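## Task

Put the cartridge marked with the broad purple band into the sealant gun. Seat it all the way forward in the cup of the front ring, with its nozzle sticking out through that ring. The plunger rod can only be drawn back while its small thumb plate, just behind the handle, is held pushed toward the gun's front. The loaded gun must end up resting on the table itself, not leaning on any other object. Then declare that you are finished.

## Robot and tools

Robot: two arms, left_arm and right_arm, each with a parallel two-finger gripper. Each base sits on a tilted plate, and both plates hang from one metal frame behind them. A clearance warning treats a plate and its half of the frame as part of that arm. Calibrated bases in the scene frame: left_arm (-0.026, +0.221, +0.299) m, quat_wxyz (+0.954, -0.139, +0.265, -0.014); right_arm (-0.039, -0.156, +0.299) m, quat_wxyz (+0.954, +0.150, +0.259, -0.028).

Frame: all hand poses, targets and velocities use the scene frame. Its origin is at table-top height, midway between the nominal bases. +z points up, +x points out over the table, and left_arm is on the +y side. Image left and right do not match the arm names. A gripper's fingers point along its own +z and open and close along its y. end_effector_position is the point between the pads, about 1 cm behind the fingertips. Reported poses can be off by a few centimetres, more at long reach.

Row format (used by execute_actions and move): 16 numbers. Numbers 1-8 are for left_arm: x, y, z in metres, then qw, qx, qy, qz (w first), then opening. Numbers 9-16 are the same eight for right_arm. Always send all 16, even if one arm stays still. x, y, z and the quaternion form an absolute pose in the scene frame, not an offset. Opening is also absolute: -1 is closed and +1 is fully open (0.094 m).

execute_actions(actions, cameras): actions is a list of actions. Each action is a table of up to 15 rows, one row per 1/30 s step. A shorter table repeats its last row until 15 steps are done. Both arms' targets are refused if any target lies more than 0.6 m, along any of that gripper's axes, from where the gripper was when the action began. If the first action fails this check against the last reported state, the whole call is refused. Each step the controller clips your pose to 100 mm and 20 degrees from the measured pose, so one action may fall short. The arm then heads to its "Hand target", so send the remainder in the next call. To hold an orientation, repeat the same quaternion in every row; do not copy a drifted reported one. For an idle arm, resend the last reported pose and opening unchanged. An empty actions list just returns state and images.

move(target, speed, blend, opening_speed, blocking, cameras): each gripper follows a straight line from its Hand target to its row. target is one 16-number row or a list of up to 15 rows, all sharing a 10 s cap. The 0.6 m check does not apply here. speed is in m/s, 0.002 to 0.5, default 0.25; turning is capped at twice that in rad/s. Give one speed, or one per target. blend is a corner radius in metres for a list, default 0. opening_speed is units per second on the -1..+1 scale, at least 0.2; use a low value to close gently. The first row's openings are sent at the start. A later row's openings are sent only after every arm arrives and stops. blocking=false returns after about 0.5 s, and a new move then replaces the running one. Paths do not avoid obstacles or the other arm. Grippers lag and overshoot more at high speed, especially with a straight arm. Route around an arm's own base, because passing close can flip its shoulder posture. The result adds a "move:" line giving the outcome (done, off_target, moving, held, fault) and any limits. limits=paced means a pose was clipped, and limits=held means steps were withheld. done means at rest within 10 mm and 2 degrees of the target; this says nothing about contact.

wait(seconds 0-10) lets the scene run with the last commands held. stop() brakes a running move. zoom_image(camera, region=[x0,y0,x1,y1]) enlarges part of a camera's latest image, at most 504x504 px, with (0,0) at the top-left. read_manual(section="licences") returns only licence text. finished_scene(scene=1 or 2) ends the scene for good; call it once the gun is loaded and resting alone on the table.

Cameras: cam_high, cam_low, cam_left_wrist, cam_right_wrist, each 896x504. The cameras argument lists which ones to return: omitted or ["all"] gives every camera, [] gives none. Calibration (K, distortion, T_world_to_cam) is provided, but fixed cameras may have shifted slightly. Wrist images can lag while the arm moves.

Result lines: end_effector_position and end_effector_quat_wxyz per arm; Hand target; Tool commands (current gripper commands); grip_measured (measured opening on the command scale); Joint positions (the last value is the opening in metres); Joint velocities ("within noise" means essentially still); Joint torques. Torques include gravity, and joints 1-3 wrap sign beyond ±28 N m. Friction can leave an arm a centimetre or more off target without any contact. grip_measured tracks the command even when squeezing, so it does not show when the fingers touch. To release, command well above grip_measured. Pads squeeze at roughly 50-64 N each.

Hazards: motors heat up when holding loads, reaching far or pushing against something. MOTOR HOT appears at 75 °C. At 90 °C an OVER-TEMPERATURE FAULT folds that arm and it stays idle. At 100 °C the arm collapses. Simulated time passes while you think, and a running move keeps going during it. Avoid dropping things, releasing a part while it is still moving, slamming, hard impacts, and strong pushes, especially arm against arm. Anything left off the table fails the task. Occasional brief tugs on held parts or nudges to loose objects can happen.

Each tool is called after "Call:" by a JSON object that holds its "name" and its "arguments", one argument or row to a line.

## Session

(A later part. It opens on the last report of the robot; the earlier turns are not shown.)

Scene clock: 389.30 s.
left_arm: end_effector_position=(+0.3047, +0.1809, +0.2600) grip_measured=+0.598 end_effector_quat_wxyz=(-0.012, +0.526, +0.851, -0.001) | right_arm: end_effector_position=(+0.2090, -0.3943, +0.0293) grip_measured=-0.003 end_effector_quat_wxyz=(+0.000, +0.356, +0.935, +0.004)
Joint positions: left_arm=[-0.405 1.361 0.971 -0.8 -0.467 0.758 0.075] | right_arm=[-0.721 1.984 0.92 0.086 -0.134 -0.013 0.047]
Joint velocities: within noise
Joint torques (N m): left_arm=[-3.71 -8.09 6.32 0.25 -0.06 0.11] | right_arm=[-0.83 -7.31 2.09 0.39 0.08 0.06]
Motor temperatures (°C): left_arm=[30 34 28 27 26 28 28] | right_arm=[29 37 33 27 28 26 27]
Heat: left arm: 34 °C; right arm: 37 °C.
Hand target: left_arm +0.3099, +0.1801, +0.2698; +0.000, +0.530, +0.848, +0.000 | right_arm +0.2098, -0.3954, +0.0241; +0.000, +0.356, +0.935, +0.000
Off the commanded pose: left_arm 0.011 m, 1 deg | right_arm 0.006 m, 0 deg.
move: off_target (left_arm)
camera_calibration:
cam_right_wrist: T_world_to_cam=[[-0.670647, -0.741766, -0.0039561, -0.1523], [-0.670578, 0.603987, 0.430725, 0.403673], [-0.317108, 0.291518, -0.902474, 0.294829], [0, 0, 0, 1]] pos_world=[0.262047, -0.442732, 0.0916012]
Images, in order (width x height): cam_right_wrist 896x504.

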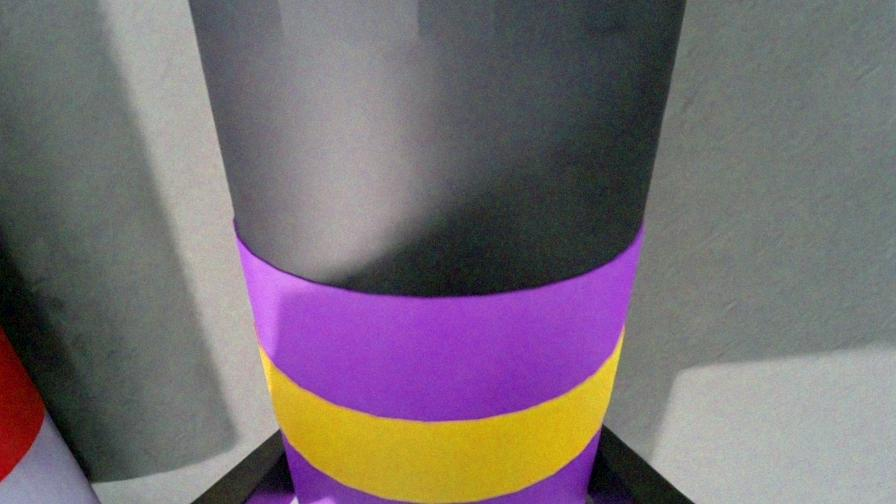

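Call:
{"name": "move", "arguments": {
  "target": [
    [0.31,0.18,0.27,0,0.5299,0.8480,0,0.6,0.2100,-0.3955,0.17,0,0.3559,0.9345,0,-0.3],
    [0.31,0.18,0.27,0,0.5299,0.8480,0,0.6,0.25,-0.28,0.20,0,-0.2588,0.9659,0,-0.3],
    [0.31,0.18,0.27,0,0.5299,0.8480,0,0.6,0.23,-0.13,0.14,0,-0.7771,0.6293,0,-0.3]
  ],
  "speed": 0.2,
  "blend": [0.02,0.03,0]
}}

Scene clock: 417.17 s.
left_arm: end_effector_position=(+0.3046, +0.1809, +0.2600) grip_measured=+0.598 end_effector_quat_wxyz=(-0.012, +0.526, +0.851, -0.001) | right_arm: end_effector_position=(+0.2326, -0.1344, +0.1401) grip_measured=-0.003 end_effector_quat_wxyz=(+0.000, +0.770, -0.639, +0.001)
Joint positions: left_arm=[-0.405 1.361 0.971 -0.8 -0.467 0.758 0.075] | right_arm=[0.261 1.585 0.555 -0.072 0.405 -1.651 0.047]
Joint velocities: within noise
Joint torques (N m): left_arm=[-3.56 -8.1 6.41 0.29 -0.04 0.08] | right_arm=[3.58 -5.37 1.31 0.28 0.09 -0.06]
Motor temperatures (°C): left_arm=[30 34 28 26 26 28 27] | right_arm=[29 37 33 27 28 26 28]
Heat: left arm: 34 °C; right arm: 37 °C.
Hand target: left_arm +0.3099, +0.1800, +0.2698; +0.000, +0.530, +0.848, +0.000 | right_arm +0.2300, -0.1301, +0.1400; +0.000, +0.777, -0.629, +0.000
Off the commanded pose: left_arm 0.011 m, 1 deg | right_arm 0.005 m, 1 deg.
move: off_target (left_arm)
camera_calibration:
cam_left_wrist: T_world_to_cam=[[-0.893924, -0.448163, 0.00707441, 0.353077], [-0.400892, 0.806496, 0.434568, -0.0973131], [-0.200463, 0.385635, -0.900611, 0.308194], [0, 0, 0, 1]] pos_world=[0.338394, 0.117868, 0.317355]
cam_right_wrist: T_world_to_cam=[[0.984185, 0.177078, 0.00473498, -0.205862], [0.157852, -0.888831, 0.430188, -0.17846], [0.0803853, -0.422637, -0.902727, 0.138129], [0, 0, 0, 1]] pos_world=[0.219673, -0.0637887, 0.202439]

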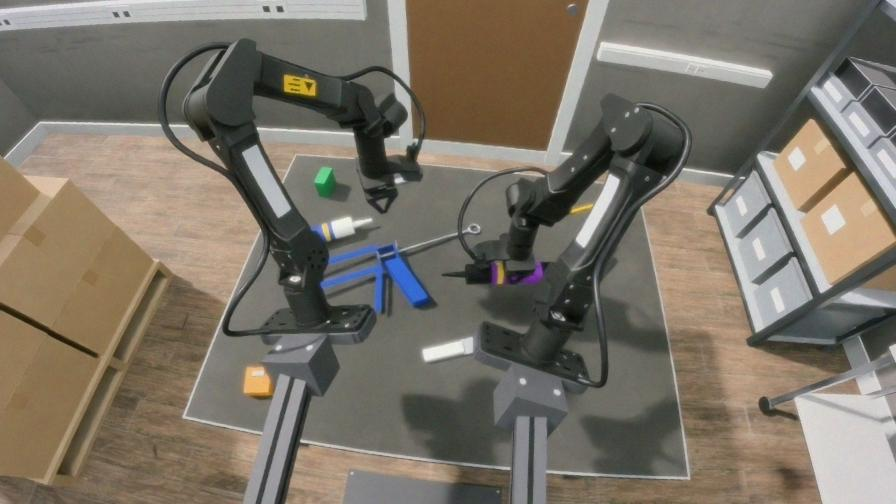

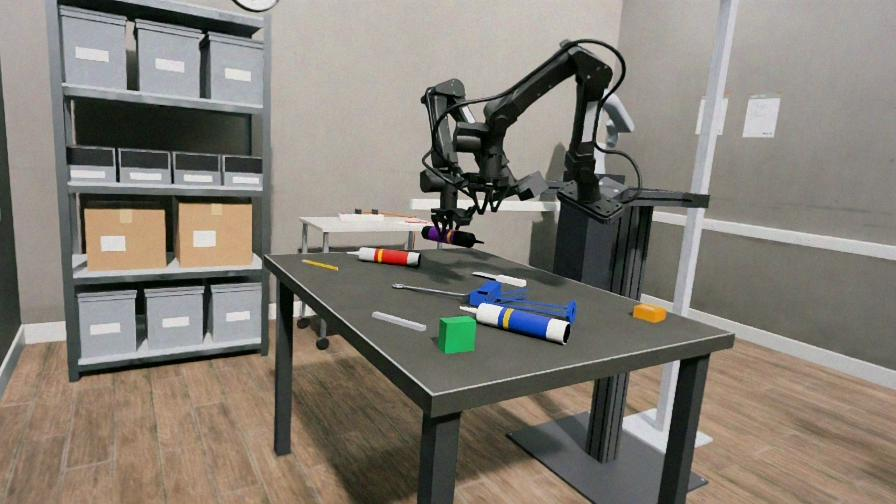

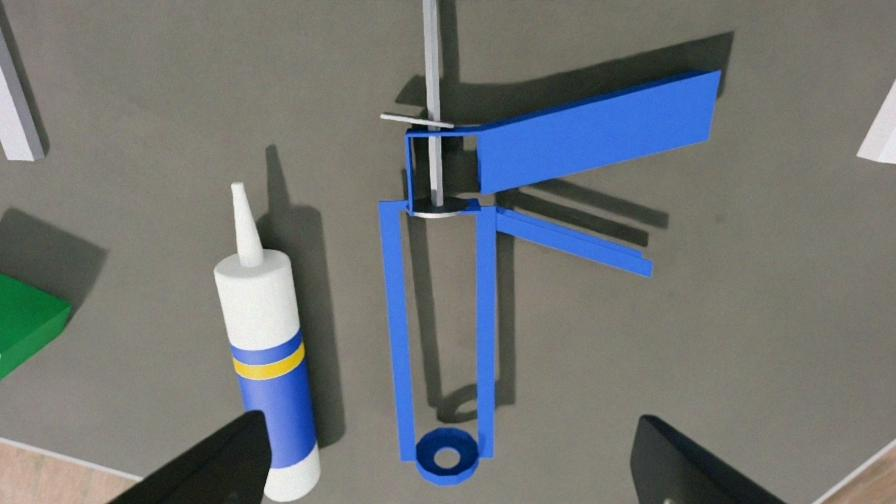

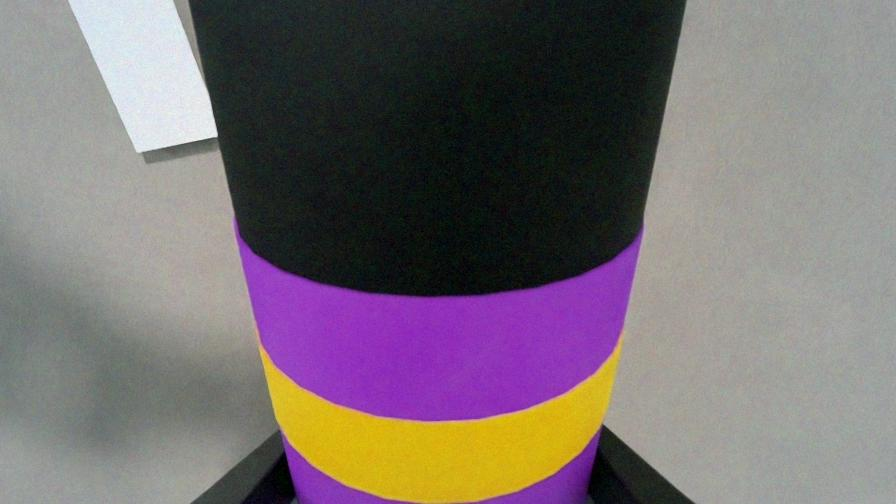

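Call:
{"name": "move", "arguments": {
  "target": [
    [0.31,0.18,0.27,0,0.5299,0.8480,0,0.6,0.23,-0.13,0.05,0,-0.7771,0.6293,0,-0.3],
    [0.31,0.18,0.27,0,0.5299,0.8480,0,0.6,0.23,-0.13,0.026,0,-0.7771,0.6293,0,-0.3]
  ],
  "speed": [0.12,0.04],
  "cameras": ["cam_low","cam_right_wrist"]
}}

Call:
{"name": "zoom_image", "arguments": {
  "camera": "cam_low",
  "region": [380, 200, 540, 300]
}}

Scene clock: 429.93 s.
left_arm: end_effector_position=(+0.3045, +0.1810, +0.2600) grip_measured=+0.598 end_effector_quat_wxyz=(-0.012, +0.526, +0.851, -0.001) | right_arm: end_effector_position=(+0.2309, -0.1332, +0.0292) grip_measured=-0.003 end_effector_quat_wxyz=(+0.006, +0.775, -0.633, +0.006)
Joint positions: left_arm=[-0.405 1.361 0.971 -0.801 -0.467 0.758 0.075] | right_arm=[0.119 2.115 0.668 0.394 0.352 -1.801 0.047]
Joint velocities: within noise
Joint torques (N m): left_arm=[-3.63 -8.05 6.5 0.27 -0.07 0.08] | right_arm=[2.4 -6.12 -0.28 0.36 -0.19 -0.13]
Motor temperatures (°C): left_arm=[30 34 28 26 26 28 27] | right_arm=[29 36 32 27 28 26 29]
Heat: left arm: 34 °C; right arm: 36 °C.
Hand target: left_arm +0.3098, +0.1801, +0.2698; +0.000, +0.530, +0.848, +0.000 | right_arm +0.2301, -0.1301, +0.0261; +0.000, +0.777, -0.629, +0.000
Off the commanded pose: left_arm 0.011 m, 2 deg | right_arm 0.005 m, 1 deg.
move: off_target (left_arm)
camera_calibration:
cam_right_wrist: T_world_to_cam=[[0.981327, 0.192339, 0.00147206, -0.201088], [0.171796, -0.879908, 0.443, -0.131845], [0.0865015, -0.434475, -0.896521, 0.0354849], [0, 0, 0, 1]] pos_world=[0.216914, -0.0619166, 0.0905161]
Images, in order (width x height): cam_low 896x504, cam_right_wrist 896x504.

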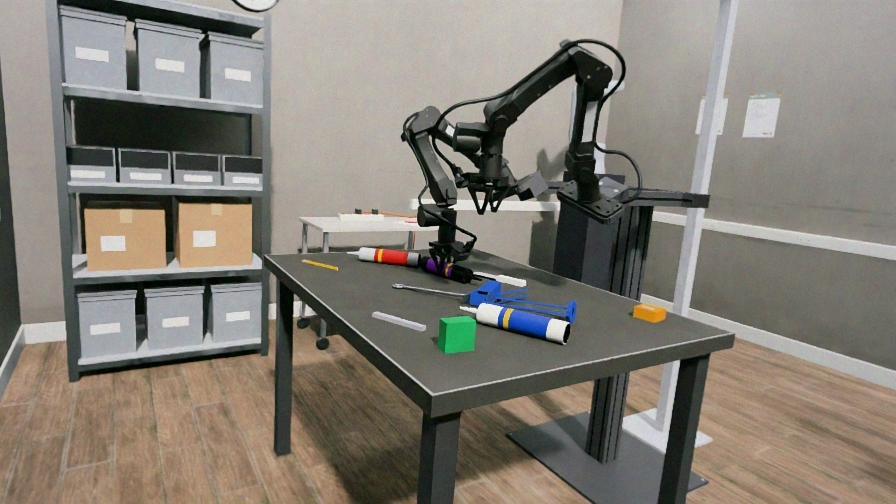

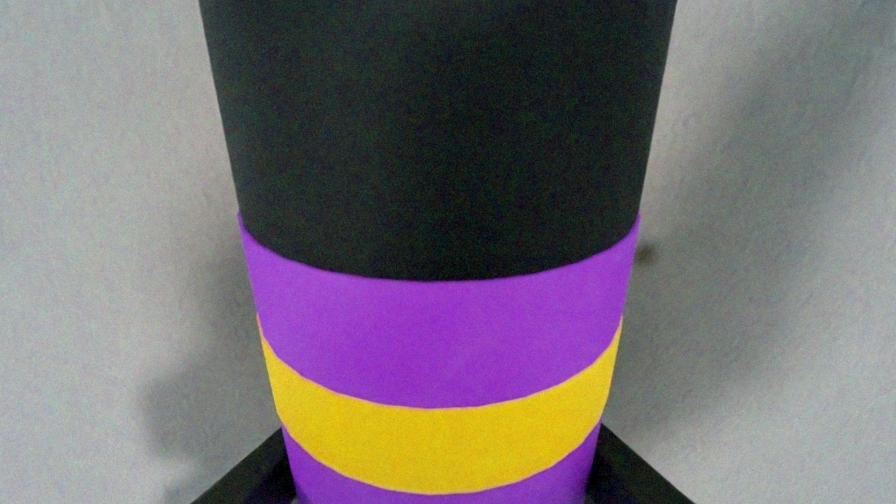

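Scaled by 3.150.

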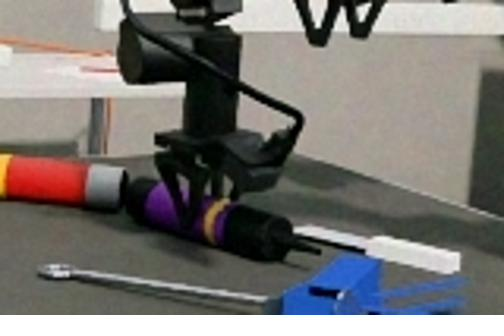

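Call:
{"name": "move", "arguments": {
  "target": [
    [0.31,0.18,0.27,0,0.5299,0.8480,0,0.6,0.2305,-0.131,0.027,0,-0.7771,0.6293,0,0.3],
    [0.31,0.18,0.27,0,0.5299,0.8480,0,0.6,0.2305,-0.131,0.13,0,-0.7771,0.6293,0,0.3],
    [0.28,0.05,0.27,0,0.6293,0.7771,0,0.4,0.36,-0.38,0.25,0,-0.4226,0.9063,0,0.3]
  ],
  "speed": [0.06,0.1,0.25],
  "opening_speed": 0.5
}}

Scene clock: 442.27 s.
left_arm: end_effector_position=(+0.2818, +0.0544, +0.2689) grip_measured=+0.402 end_effector_quat_wxyz=(+0.005, +0.624, +0.781, -0.001) | right_arm: end_effector_position=(+0.3572, -0.3800, +0.2520) grip_measured=+0.297 end_effector_quat_wxyz=(-0.002, -0.426, +0.905, -0.009)
Joint positions: left_arm=[-0.808 1.657 1.106 -0.827 -0.583 0.571 0.066] | right_arm=[-0.433 1.524 1.448 -0.876 0.05 -1.384 0.061]
Joint velocities: within noise
Joint torques (N m): left_arm=[-5.76 -4.97 6.38 0.33 -0.08 -0.14] | right_arm=[-0.23 -8.72 7.58 0.15 -0.16 0.08]
Motor temperatures (°C): left_arm=[30 34 28 26 26 28 27] | right_arm=[29 36 33 27 28 26 28]
Heat: left arm: 34 °C; right arm: 36 °C.
Hand target: left_arm +0.2799, +0.0501, +0.2699; +0.000, +0.629, +0.777, +0.000 | right_arm +0.3599, -0.3800, +0.2501; +0.000, -0.423, +0.906, +0.000
Off the commanded pose: left_arm 0.005 m, 1 deg | right_arm 0.003 m, 1 deg.
move: done
camera_calibration:
cam_left_wrist: T_world_to_cam=[[-0.974956, -0.222083, -0.0118384, 0.291533], [-0.207338, 0.888391, 0.409601, -0.0605296], [-0.0804483, 0.401798, -0.912188, 0.328771], [0, 0, 0, 1]] pos_world=[0.298131, -0.0135808, 0.328145]
cam_right_wrist: T_world_to_cam=[[0.766427, -0.642116, 0.0166094, -0.522097], [-0.582724, -0.684193, 0.438535, -0.12441], [-0.270227, -0.345784, -0.89856, 0.278727], [0, 0, 0, 1]] pos_world=[0.402972, -0.323989, 0.313683]

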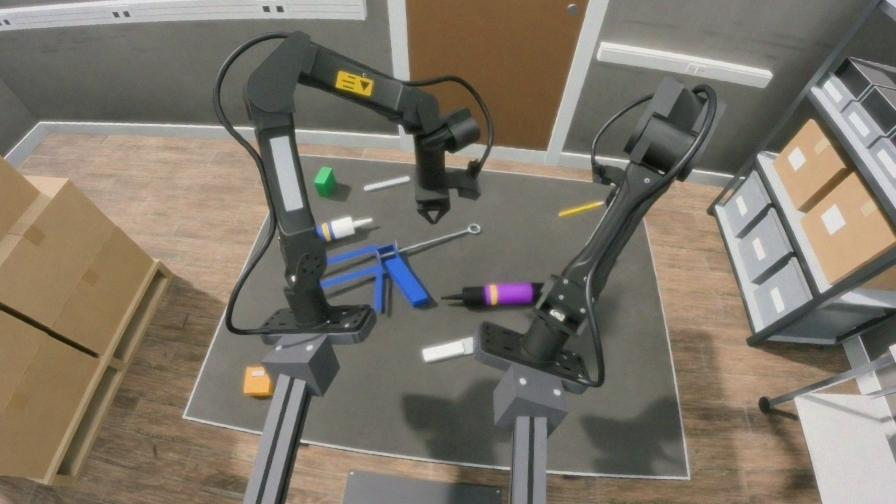

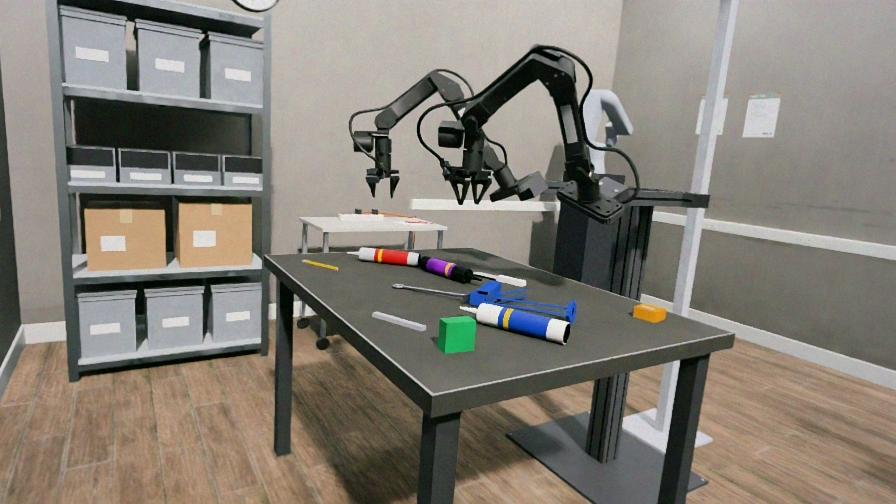

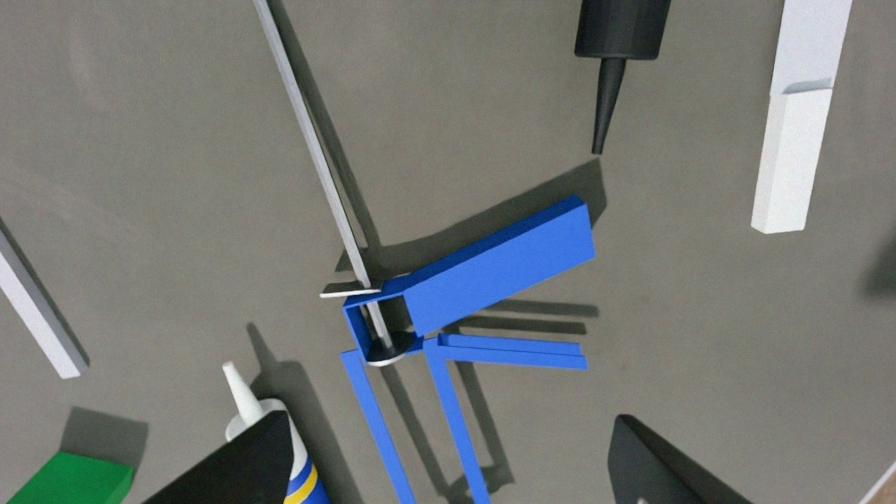

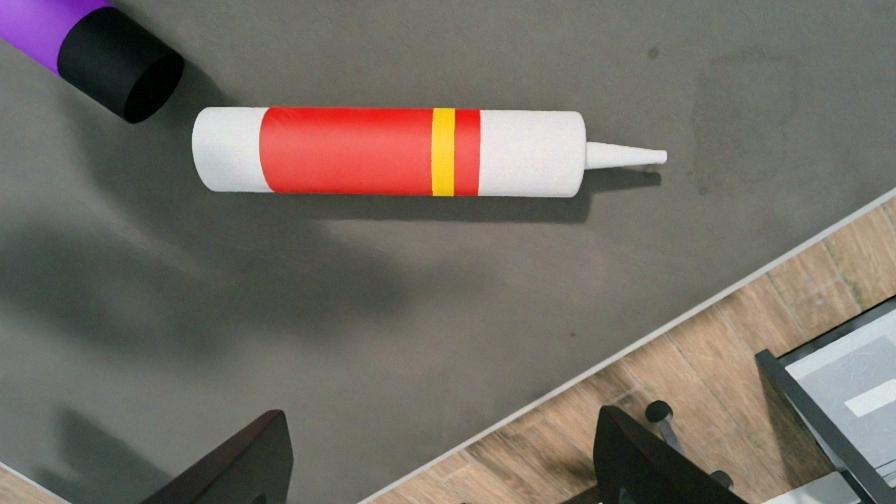

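Call:
{"name": "move", "arguments": {
  "target": [
    [0.215,-0.10,0.20,0,0.6528,0.7576,0,0.4,0.36,-0.38,0.25,0,-0.4226,0.9063,0,0.3],
    [0.207,-0.125,0.125,0,0.6528,0.7576,0,0.4,0.36,-0.38,0.25,0,-0.4226,0.9063,0,0.3]
  ],
  "speed": 0.2,
  "cameras": ["cam_left_wrist"]
}}

Scene clock: 454.47 s.
left_arm: end_effector_position=(+0.2081, -0.1201, +0.1300) grip_measured=+0.401 end_effector_quat_wxyz=(-0.003, +0.650, +0.760, +0.000) | right_arm: end_effector_position=(+0.3571, -0.3799, +0.2520) grip_measured=+0.297 end_effector_quat_wxyz=(-0.002, -0.426, +0.905, -0.008)
Joint positions: left_arm=[-0.979 2.468 1.467 -0.512 -0.603 0.423 0.066] | right_arm=[-0.433 1.524 1.448 -0.877 0.05 -1.383 0.061]
Joint velocities: within noise
Joint torques (N m): left_arm=[-7.71 -8.24 4.71 0.66 -0.08 0.07] | right_arm=[-0.16 -8.66 7.6 0.15 -0.14 0.06]
Motor temperatures (°C): left_arm=[30 33 28 26 26 28 27] | right_arm=[29 38 34 27 28 26 28]
Heat: left arm: 33 °C; right arm: 38 °C.
Hand target: left_arm +0.2070, -0.1248, +0.1252; +0.000, +0.653, +0.758, +0.000 | right_arm +0.3599, -0.3800, +0.2501; +0.000, -0.423, +0.906, +0.000
Off the commanded pose: left_arm 0.007 m, 1 deg | right_arm 0.004 m, 1 deg.
move: done
camera_calibration:
cam_left_wrist: T_world_to_cam=[[-0.987925, -0.154901, -0.00315659, 0.188895], [-0.14174, 0.895385, 0.422131, 0.121658], [-0.0625623, 0.417481, -0.906529, 0.263692], [0, 0, 0, 1]] pos_world=[0.220355, -0.189757, 0.188285]
Images, in order (width x height): cam_left_wrist 896x504.

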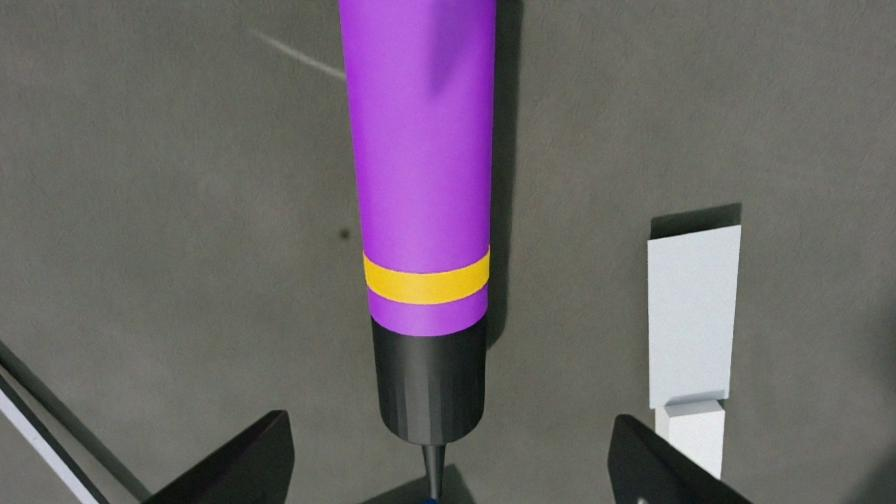

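Call:
{"name": "move", "arguments": {
  "target": [
    [0.212,-0.127,0.07,0,0.6455,0.7638,0,0.4,0.36,-0.38,0.25,0,-0.4226,0.9063,0,0.3],
    [0.2105,-0.126,0.0255,0,0.6455,0.7638,0,0.4,0.36,-0.38,0.25,0,-0.4226,0.9063,0,0.3]
  ],
  "speed": [0.12,0.07],
  "cameras": ["cam_left_wrist"]
}}

Scene clock: 476.27 s.
left_arm: end_effector_position=(+0.2164, -0.1232, +0.0340) grip_measured=+0.401 end_effector_quat_wxyz=(+0.002, +0.642, +0.767, +0.004) | right_arm: end_effector_position=(+0.3571, -0.3799, +0.2520) grip_measured=+0.297 end_effector_quat_wxyz=(-0.002, -0.426, +0.905, -0.008)
Joint positions: left_arm=[-0.845 2.708 1.57 -0.274 -0.598 0.569 0.066] | right_arm=[-0.433 1.524 1.448 -0.877 0.05 -1.383 0.061]
Joint velocities: within noise
Joint torques (N m): left_arm=[-7.86 -7.95 3.55 0.68 0.02 0.09] | right_arm=[-0.23 -8.72 7.61 0.16 -0.15 0.04]
Motor temperatures (°C): left_arm=[31 33 28 27 26 28 27] | right_arm=[28 39 35 27 28 26 27]
Heat: left arm: 33 °C; right arm: 39 °C.
Hand target: left_arm +0.2105, -0.1257, +0.0258; +0.000, +0.645, +0.764, +0.000 | right_arm +0.3600, -0.3800, +0.2501; +0.000, -0.423, +0.906, +0.000
Off the commanded pose: left_arm 0.011 m, 1 deg | right_arm 0.004 m, 1 deg.
move: off_target (left_arm)
camera_calibration:
cam_left_wrist: T_world_to_cam=[[-0.984217, -0.176254, -0.0158703, 0.193281], [-0.16654, 0.892166, 0.419885, 0.171168], [-0.0598473, 0.415901, -0.907438, 0.177741], [0, 0, 0, 1]] pos_world=[0.229374, -0.192566, 0.0924851]
Images, in order (width x height): cam_left_wrist 896x504.

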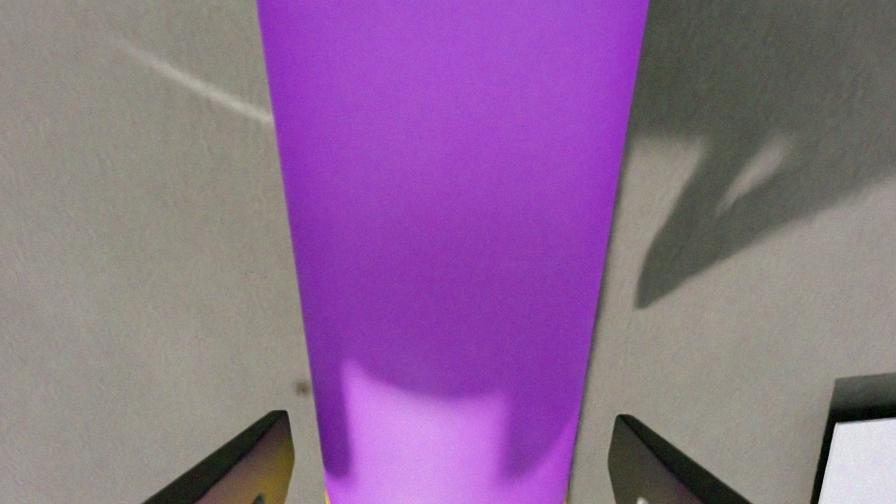

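Call:
{"name": "move", "arguments": {
  "target": [
    [0.2105,-0.126,0.024,0,0.6455,0.7638,0,-0.3,0.36,-0.38,0.25,0,-0.4226,0.9063,0,0.3]
  ],
  "speed": 0.07,
  "opening_speed": 0.4,
  "cameras": ["cam_left_wrist"]
}}

Call:
{"name": "move", "arguments": {
  "target": [
    [0.2105,-0.126,0.08,0,0.6455,0.7638,0,-0.3,0.36,-0.38,0.25,0,-0.4226,0.9063,0,0.3],
    [0.225,-0.08,0.20,0,0.6455,0.7638,0,-0.3,0.36,-0.38,0.25,0,-0.4226,0.9063,0,0.3]
  ],
  "speed": [0.06,0.12]
}}

Scene clock: 484.40 s.
left_arm: end_effector_position=(+0.2168, -0.1239, +0.0340) grip_measured=-0.029 end_effector_quat_wxyz=(+0.003, +0.642, +0.766, +0.004) | right_arm: end_effector_position=(+0.3571, -0.3799, +0.2520) grip_measured=+0.297 end_effector_quat_wxyz=(-0.002, -0.426, +0.905, -0.008)
Joint positions: left_arm=[-0.845 2.708 1.57 -0.27 -0.597 0.572 0.046] | right_arm=[-0.433 1.524 1.448 -0.877 0.05 -1.383 0.061]
Joint velocities: within noise
Joint torques (N m): left_arm=[-7.47 -7.71 3.82 0.66 0.04 0.08] | right_arm=[-0.17 -8.75 7.58 0.14 -0.18 0.08]
Motor temperatures (°C): left_arm=[31 33 28 27 26 28 27] | right_arm=[28 39 35 27 28 26 27]
Heat: left arm: 33 °C; right arm: 39 °C.
Hand target: left_arm +0.2105, -0.1257, +0.0244; +0.000, +0.645, +0.764, +0.000 | right_arm +0.3600, -0.3800, +0.2501; +0.000, -0.423, +0.906, +0.000
Off the commanded pose: left_arm 0.012 m, 1 deg | right_arm 0.004 m, 1 deg.
move: off_target (left_arm)
camera_calibration:
cam_left_wrist: T_world_to_cam=[[-0.984293, -0.175758, -0.0166054, 0.193659], [-0.166588, 0.89355, 0.416913, 0.172188], [-0.0584381, 0.413131, -0.908795, 0.177474], [0, 0, 0, 1]] pos_world=[0.229673, -0.193141, 0.0927164]
Images, in order (width x height): cam_left_wrist 896x504.

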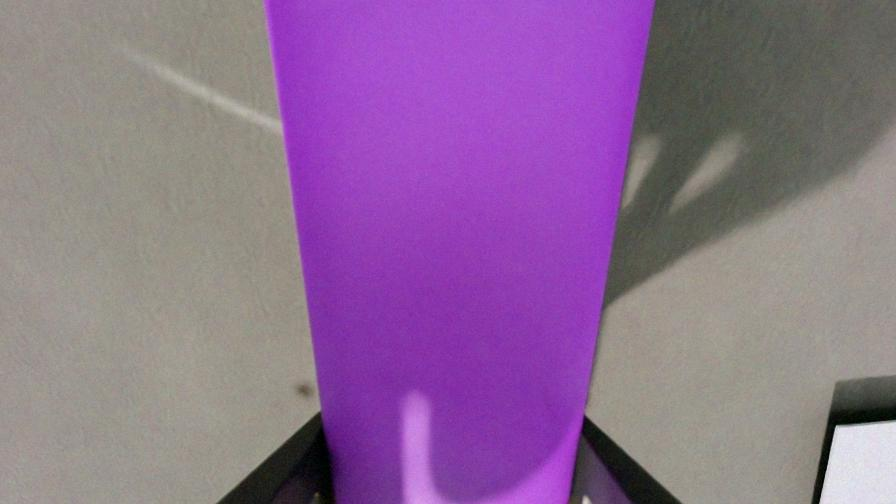

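Scene clock: 487.13 s.
left_arm: end_effector_position=(+0.2253, -0.0743, +0.1831) grip_measured=-0.030 end_effector_quat_wxyz=(-0.014, +0.643, +0.766, +0.006) | right_arm: end_effector_position=(+0.3571, -0.3799, +0.2520) grip_measured=+0.297 end_effector_quat_wxyz=(-0.002, -0.426, +0.905, -0.008)
Joint positions: left_arm=[-0.974 2.231 1.336 -0.644 -0.607 0.393 0.046] | right_arm=[-0.433 1.524 1.448 -0.877 0.05 -1.383 0.061]
Joint velocities: within noise
Joint torques (N m): left_arm=[-9.73 -12.12 3.47 0.28 -0.04 -0.11] | right_arm=[-0.16 -8.72 7.64 0.14 -0.17 0.09]
Motor temperatures (°C): left_arm=[31 34 28 27 26 28 27] | right_arm=[28 40 35 27 28 26 27]
Heat: left arm: 34 °C; right arm: 40 °C.
Hand target: left_arm +0.2248, -0.0799, +0.1994; +0.000, +0.646, +0.764, +0.000 | right_arm +0.3600, -0.3800, +0.2501; +0.000, -0.423, +0.906, +0.000
Off the commanded pose: left_arm 0.018 m, 2 deg | right_arm 0.004 m, 1 deg.
move: off_target (left_arm)
camera_calibration:
cam_left_wrist: T_world_to_cam=[[-0.984758, -0.173918, 0.00182094, 0.210147], [-0.155095, 0.882819, 0.44337, 0.0588577], [-0.0787176, 0.436329, -0.896337, 0.29699], [0, 0, 0, 1]] pos_world=[0.239451, -0.144998, 0.239725]
cam_right_wrist: T_world_to_cam=[[0.766211, -0.642396, 0.0157919, -0.521721], [-0.582753, -0.684297, 0.438333, -0.124362], [-0.270777, -0.345058, -0.898674, 0.279241], [0, 0, 0, 1]] pos_world=[0.402888, -0.323897, 0.313697]

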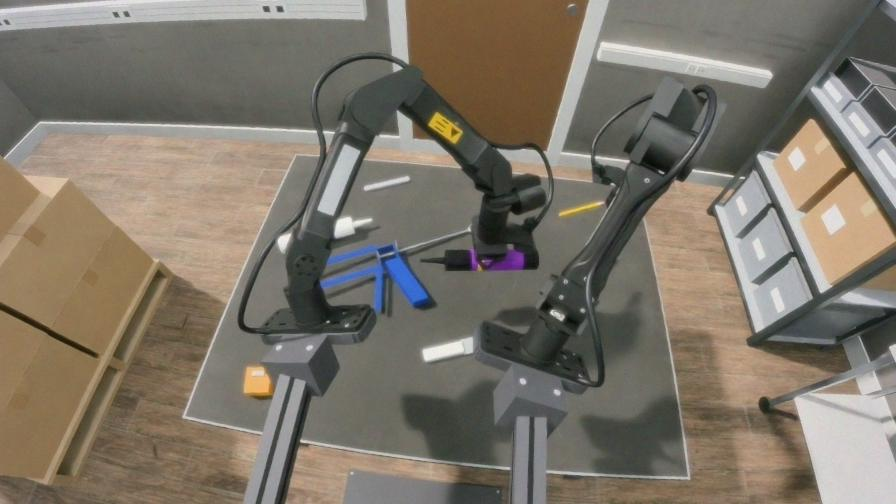

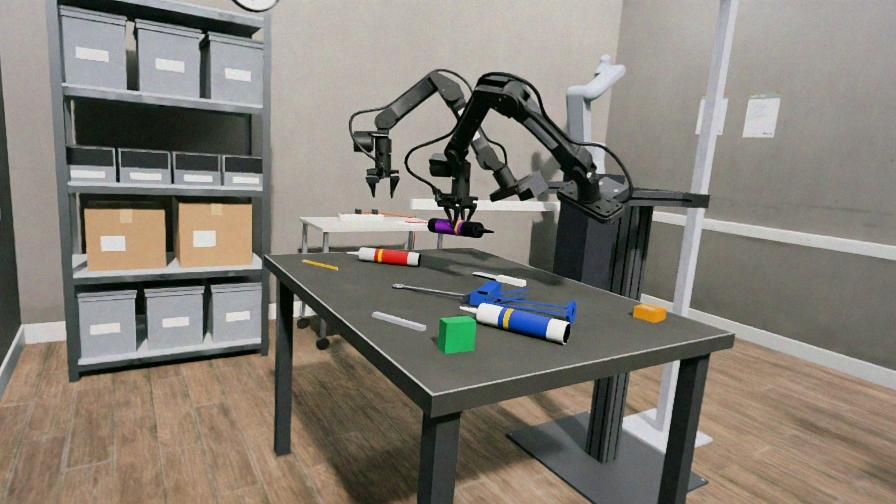

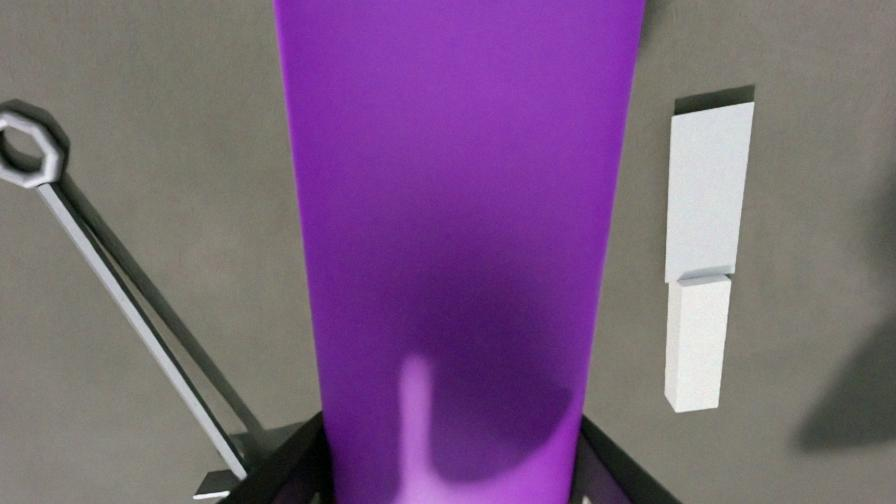

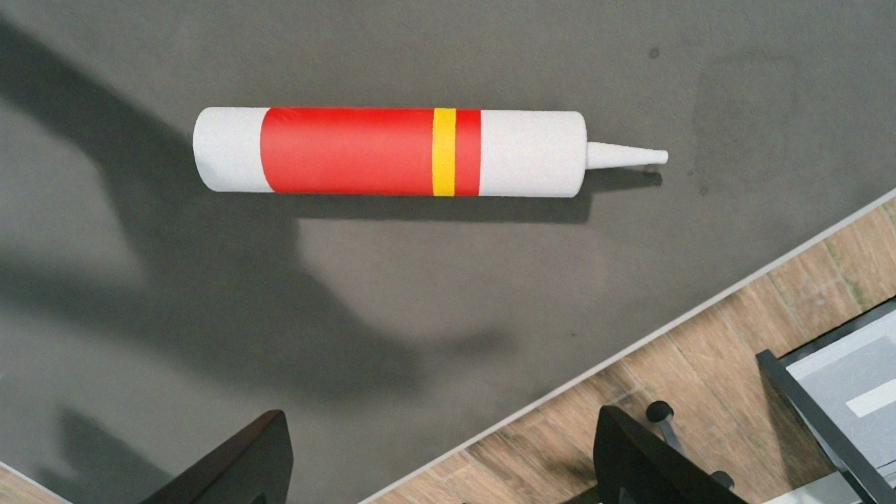

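Call:
{"name": "move", "arguments": {
  "target": [
    [0.245,0.08,0.22,0,0.58,0.8146,0,-0.3,0.36,-0.38,0.25,0,-0.4226,0.9063,0,0.3],
    [0.272,0.245,0.17,0.1378,0.5075,0.8465,-0.0826,-0.3,0.36,-0.38,0.25,0,-0.4226,0.9063,0,0.3],
    [0.272,0.252,0.10,0.1378,0.5075,0.8465,-0.0826,-0.3,0.36,-0.38,0.25,0,-0.4226,0.9063,0,0.3]
  ],
  "speed": [0.15,0.15,0.1],
  "blend": [0.03,0.02,0]
}}

Call:
{"name": "zoom_image", "arguments": {
  "camera": "cam_low",
  "region": [460, 250, 600, 350]
}}

Scene clock: 513.47 s.
left_arm: end_effector_position=(+0.2662, +0.2585, +0.1013) grip_measured=-0.030 end_effector_quat_wxyz=(+0.118, +0.505, +0.852, -0.072) | right_arm: end_effector_position=(+0.3571, -0.3799, +0.2520) grip_measured=+0.297 end_effector_quat_wxyz=(-0.002, -0.426, +0.905, -0.008)
Joint positions: left_arm=[0.293 1.639 0.548 0.172 0.156 1.367 0.046] | right_arm=[-0.433 1.524 1.448 -0.877 0.05 -1.383 0.061]
Joint velocities: within noise
Joint torques (N m): left_arm=[-0.92 -5.44 1.77 0.89 0.5 0.08] | right_arm=[-0.21 -8.64 7.49 0.12 -0.15 0.05]
Motor temperatures (°C): left_arm=[32 36 28 26 26 28 29] | right_arm=[28 40 35 27 28 26 27]
Heat: left arm: 36 °C; right arm: 40 °C.
Hand target: left_arm +0.2717, +0.2522, +0.1003; +0.137, +0.508, +0.847, -0.082 | right_arm +0.3600, -0.3800, +0.2501; +0.000, -0.423, +0.906, +0.000
Off the commanded pose: left_arm 0.009 m, 3 deg | right_arm 0.004 m, 1 deg.
move: off_target (left_arm)
camera_calibration:
cam_left_wrist: T_world_to_cam=[[-0.87572, -0.482806, -0.00358619, 0.359816], [-0.477669, 0.865272, 0.15211, -0.0723926], [-0.0703367, 0.134919, -0.988357, 0.166692], [0, 0, 0, 1]] pos_world=[0.292243, 0.213871, 0.177053]
cam_right_wrist: T_world_to_cam=[[0.766211, -0.642396, 0.0157919, -0.521721], [-0.582753, -0.684297, 0.438333, -0.124362], [-0.270777, -0.345058, -0.898674, 0.279241], [0, 0, 0, 1]] pos_world=[0.402888, -0.323897, 0.313697]

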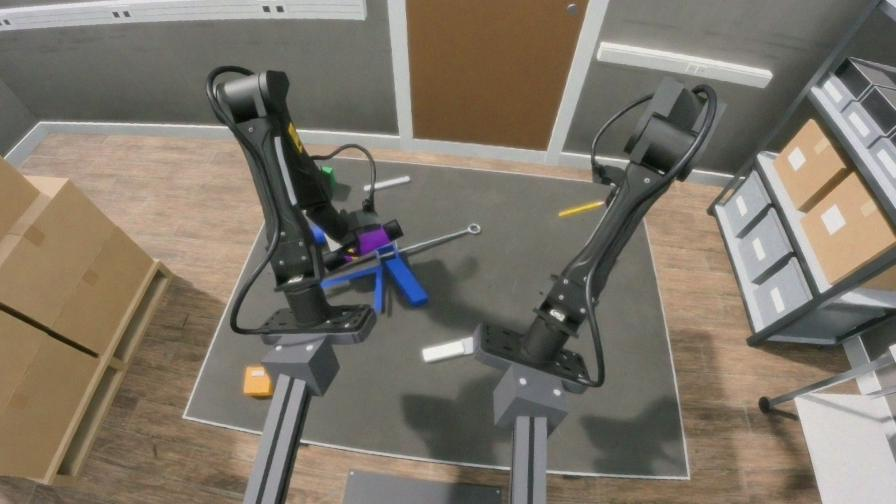

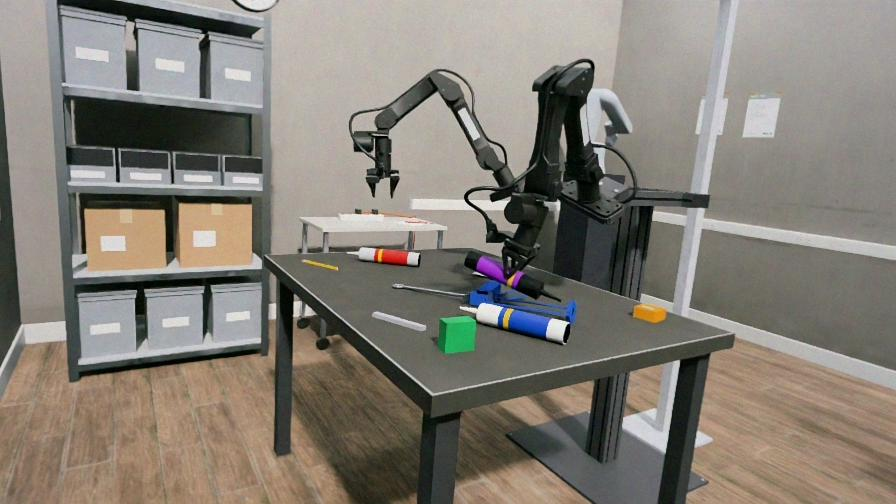

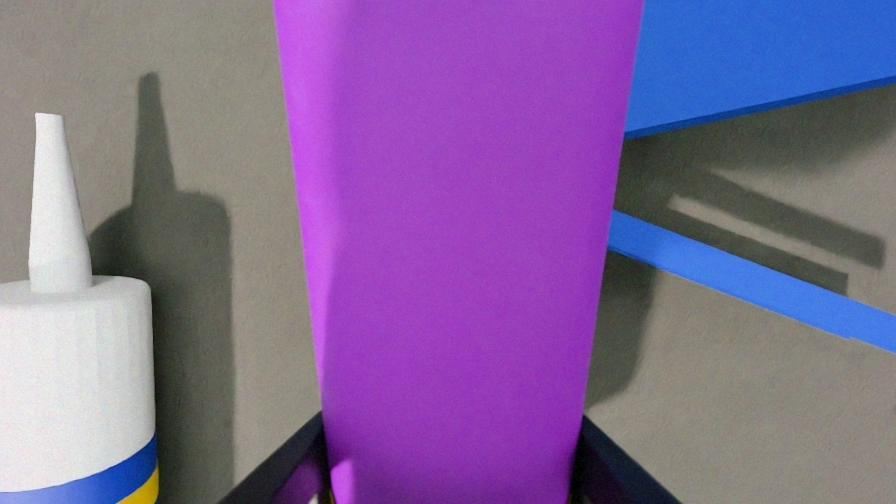

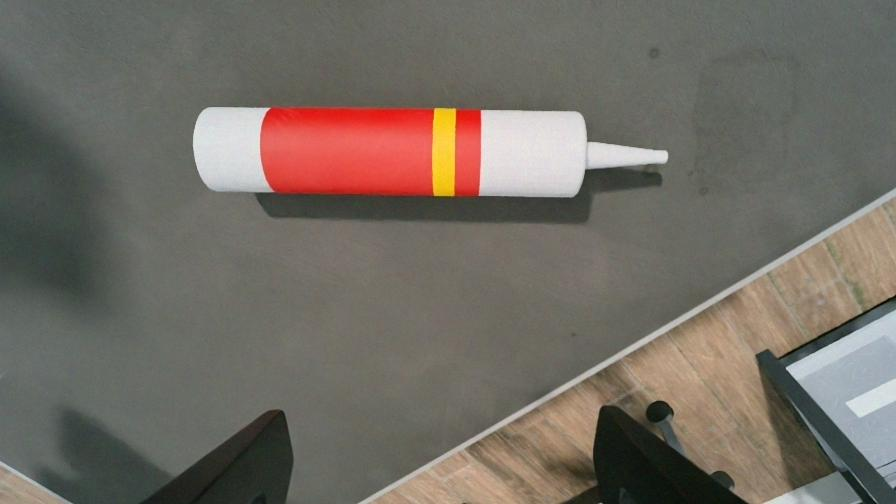

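Scaled by 3.600.

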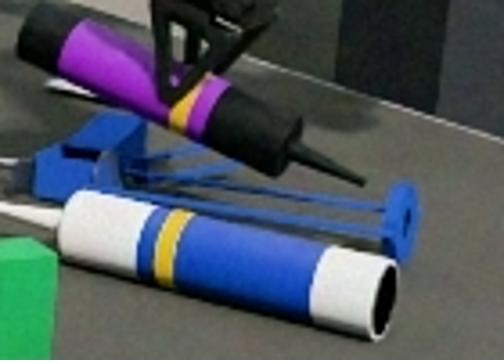

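Call:
{"name": "zoom_image", "arguments": {
  "camera": "cam_low",
  "region": [540, 280, 600, 340]
}}

Scaled by 8.400.

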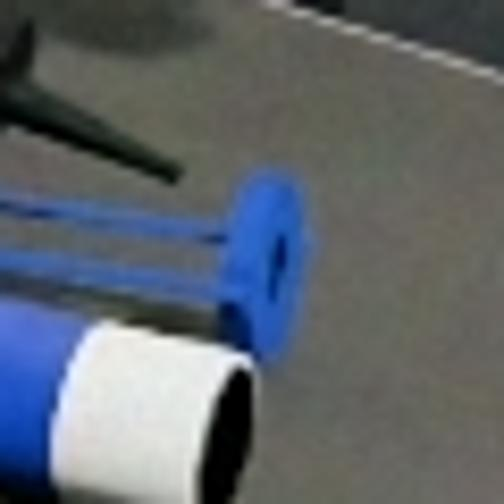

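Call:
{"name": "move", "arguments": {
  "target": [
    [0.2735,0.2560,0.081,0.1378,0.5107,0.8446,-0.0830,-0.3,0.36,-0.38,0.25,0,-0.4226,0.9063,0,0.3]
  ],
  "speed": 0.06,
  "cameras": ["cam_low","cam_left_wrist"]
}}

Call:
{"name": "zoom_image", "arguments": {
  "camera": "cam_low",
  "region": [540, 280, 600, 340]
}}

Scene clock: 568.33 s.
left_arm: end_effector_position=(+0.2685, +0.2624, +0.0823) grip_measured=-0.030 end_effector_quat_wxyz=(+0.118, +0.508, +0.850, -0.072) | right_arm: end_effector_position=(+0.3571, -0.3799, +0.2520) grip_measured=+0.297 end_effector_quat_wxyz=(-0.002, -0.426, +0.905, -0.008)
Joint positions: left_arm=[0.314 1.738 0.584 0.23 0.17 1.392 0.046] | right_arm=[-0.433 1.524 1.448 -0.877 0.05 -1.383 0.061]
Joint velocities: within noise
Joint torques (N m): left_arm=[-0.8 -5.85 1.21 0.88 0.52 0.06] | right_arm=[-0.21 -8.68 7.58 0.16 -0.15 0.05]
Motor temperatures (°C): left_arm=[30 33 28 27 27 28 29] | right_arm=[28 40 35 27 28 26 27]
Heat: left arm: 33 °C; right arm: 40 °C.
Hand target: left_arm +0.2733, +0.2561, +0.0813; +0.137, +0.511, +0.845, -0.083 | right_arm +0.3600, -0.3800, +0.2501; +0.000, -0.423, +0.906, +0.000
Off the commanded pose: left_arm 0.008 m, 3 deg | right_arm 0.004 m, 1 deg.
move: off_target (left_arm)
camera_calibration:
cam_left_wrist: T_world_to_cam=[[-0.879436, -0.475999, -0.00413557, 0.362917], [-0.471072, 0.869018, 0.151327, -0.0745182], [-0.0684375, 0.13503, -0.988475, 0.147045], [0, 0, 0, 1]] pos_world=[0.294123, 0.21765, 0.158128]
Images, in order (width x height): cam_low 896x504, cam_left_wrist 896x504.

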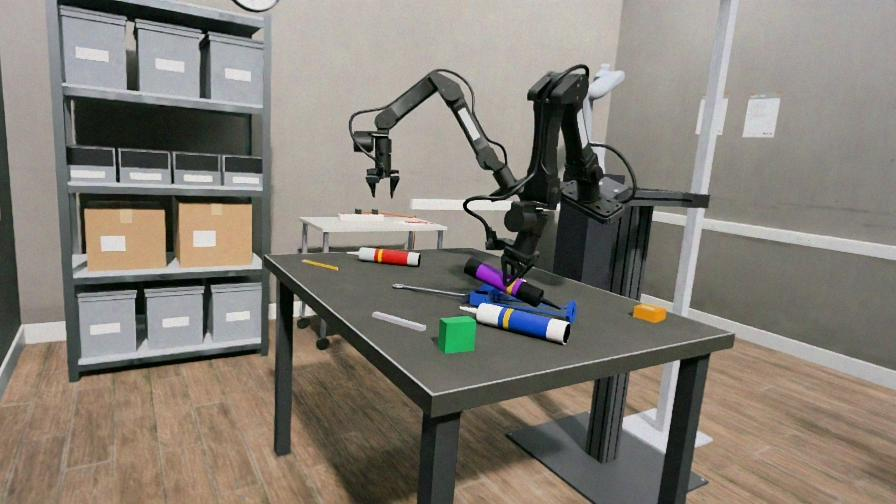

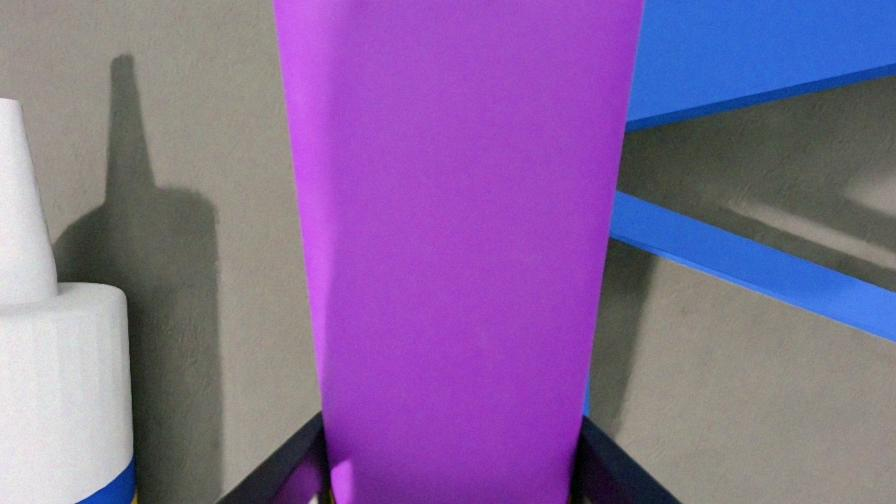

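Scaled by 8.400.

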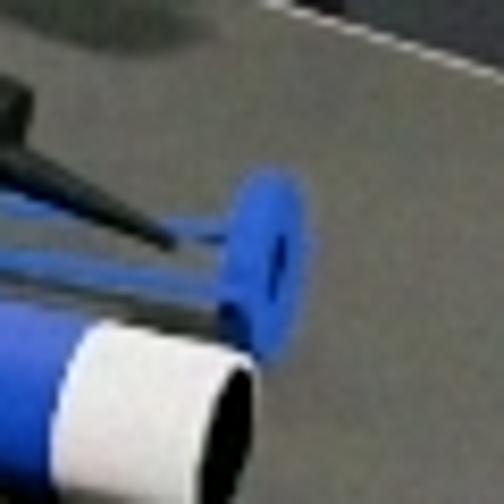

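Call:
{"name": "zoom_image", "arguments": {
  "camera": "cam_left_wrist",
  "region": [540, 150, 740, 504]
}}

Scaled by 1.424.

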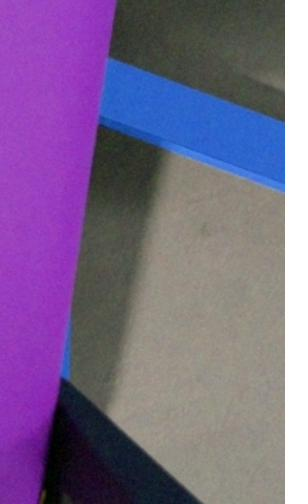

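Call:
{"name": "zoom_image", "arguments": {
  "camera": "cam_left_wrist",
  "region": [240, 250, 380, 504]
}}

Scaled by 1.984.

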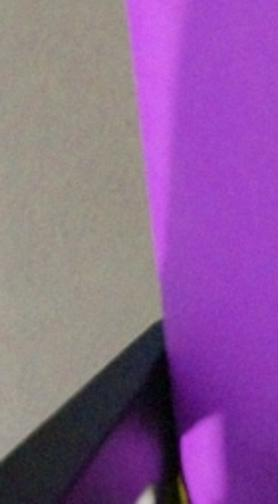

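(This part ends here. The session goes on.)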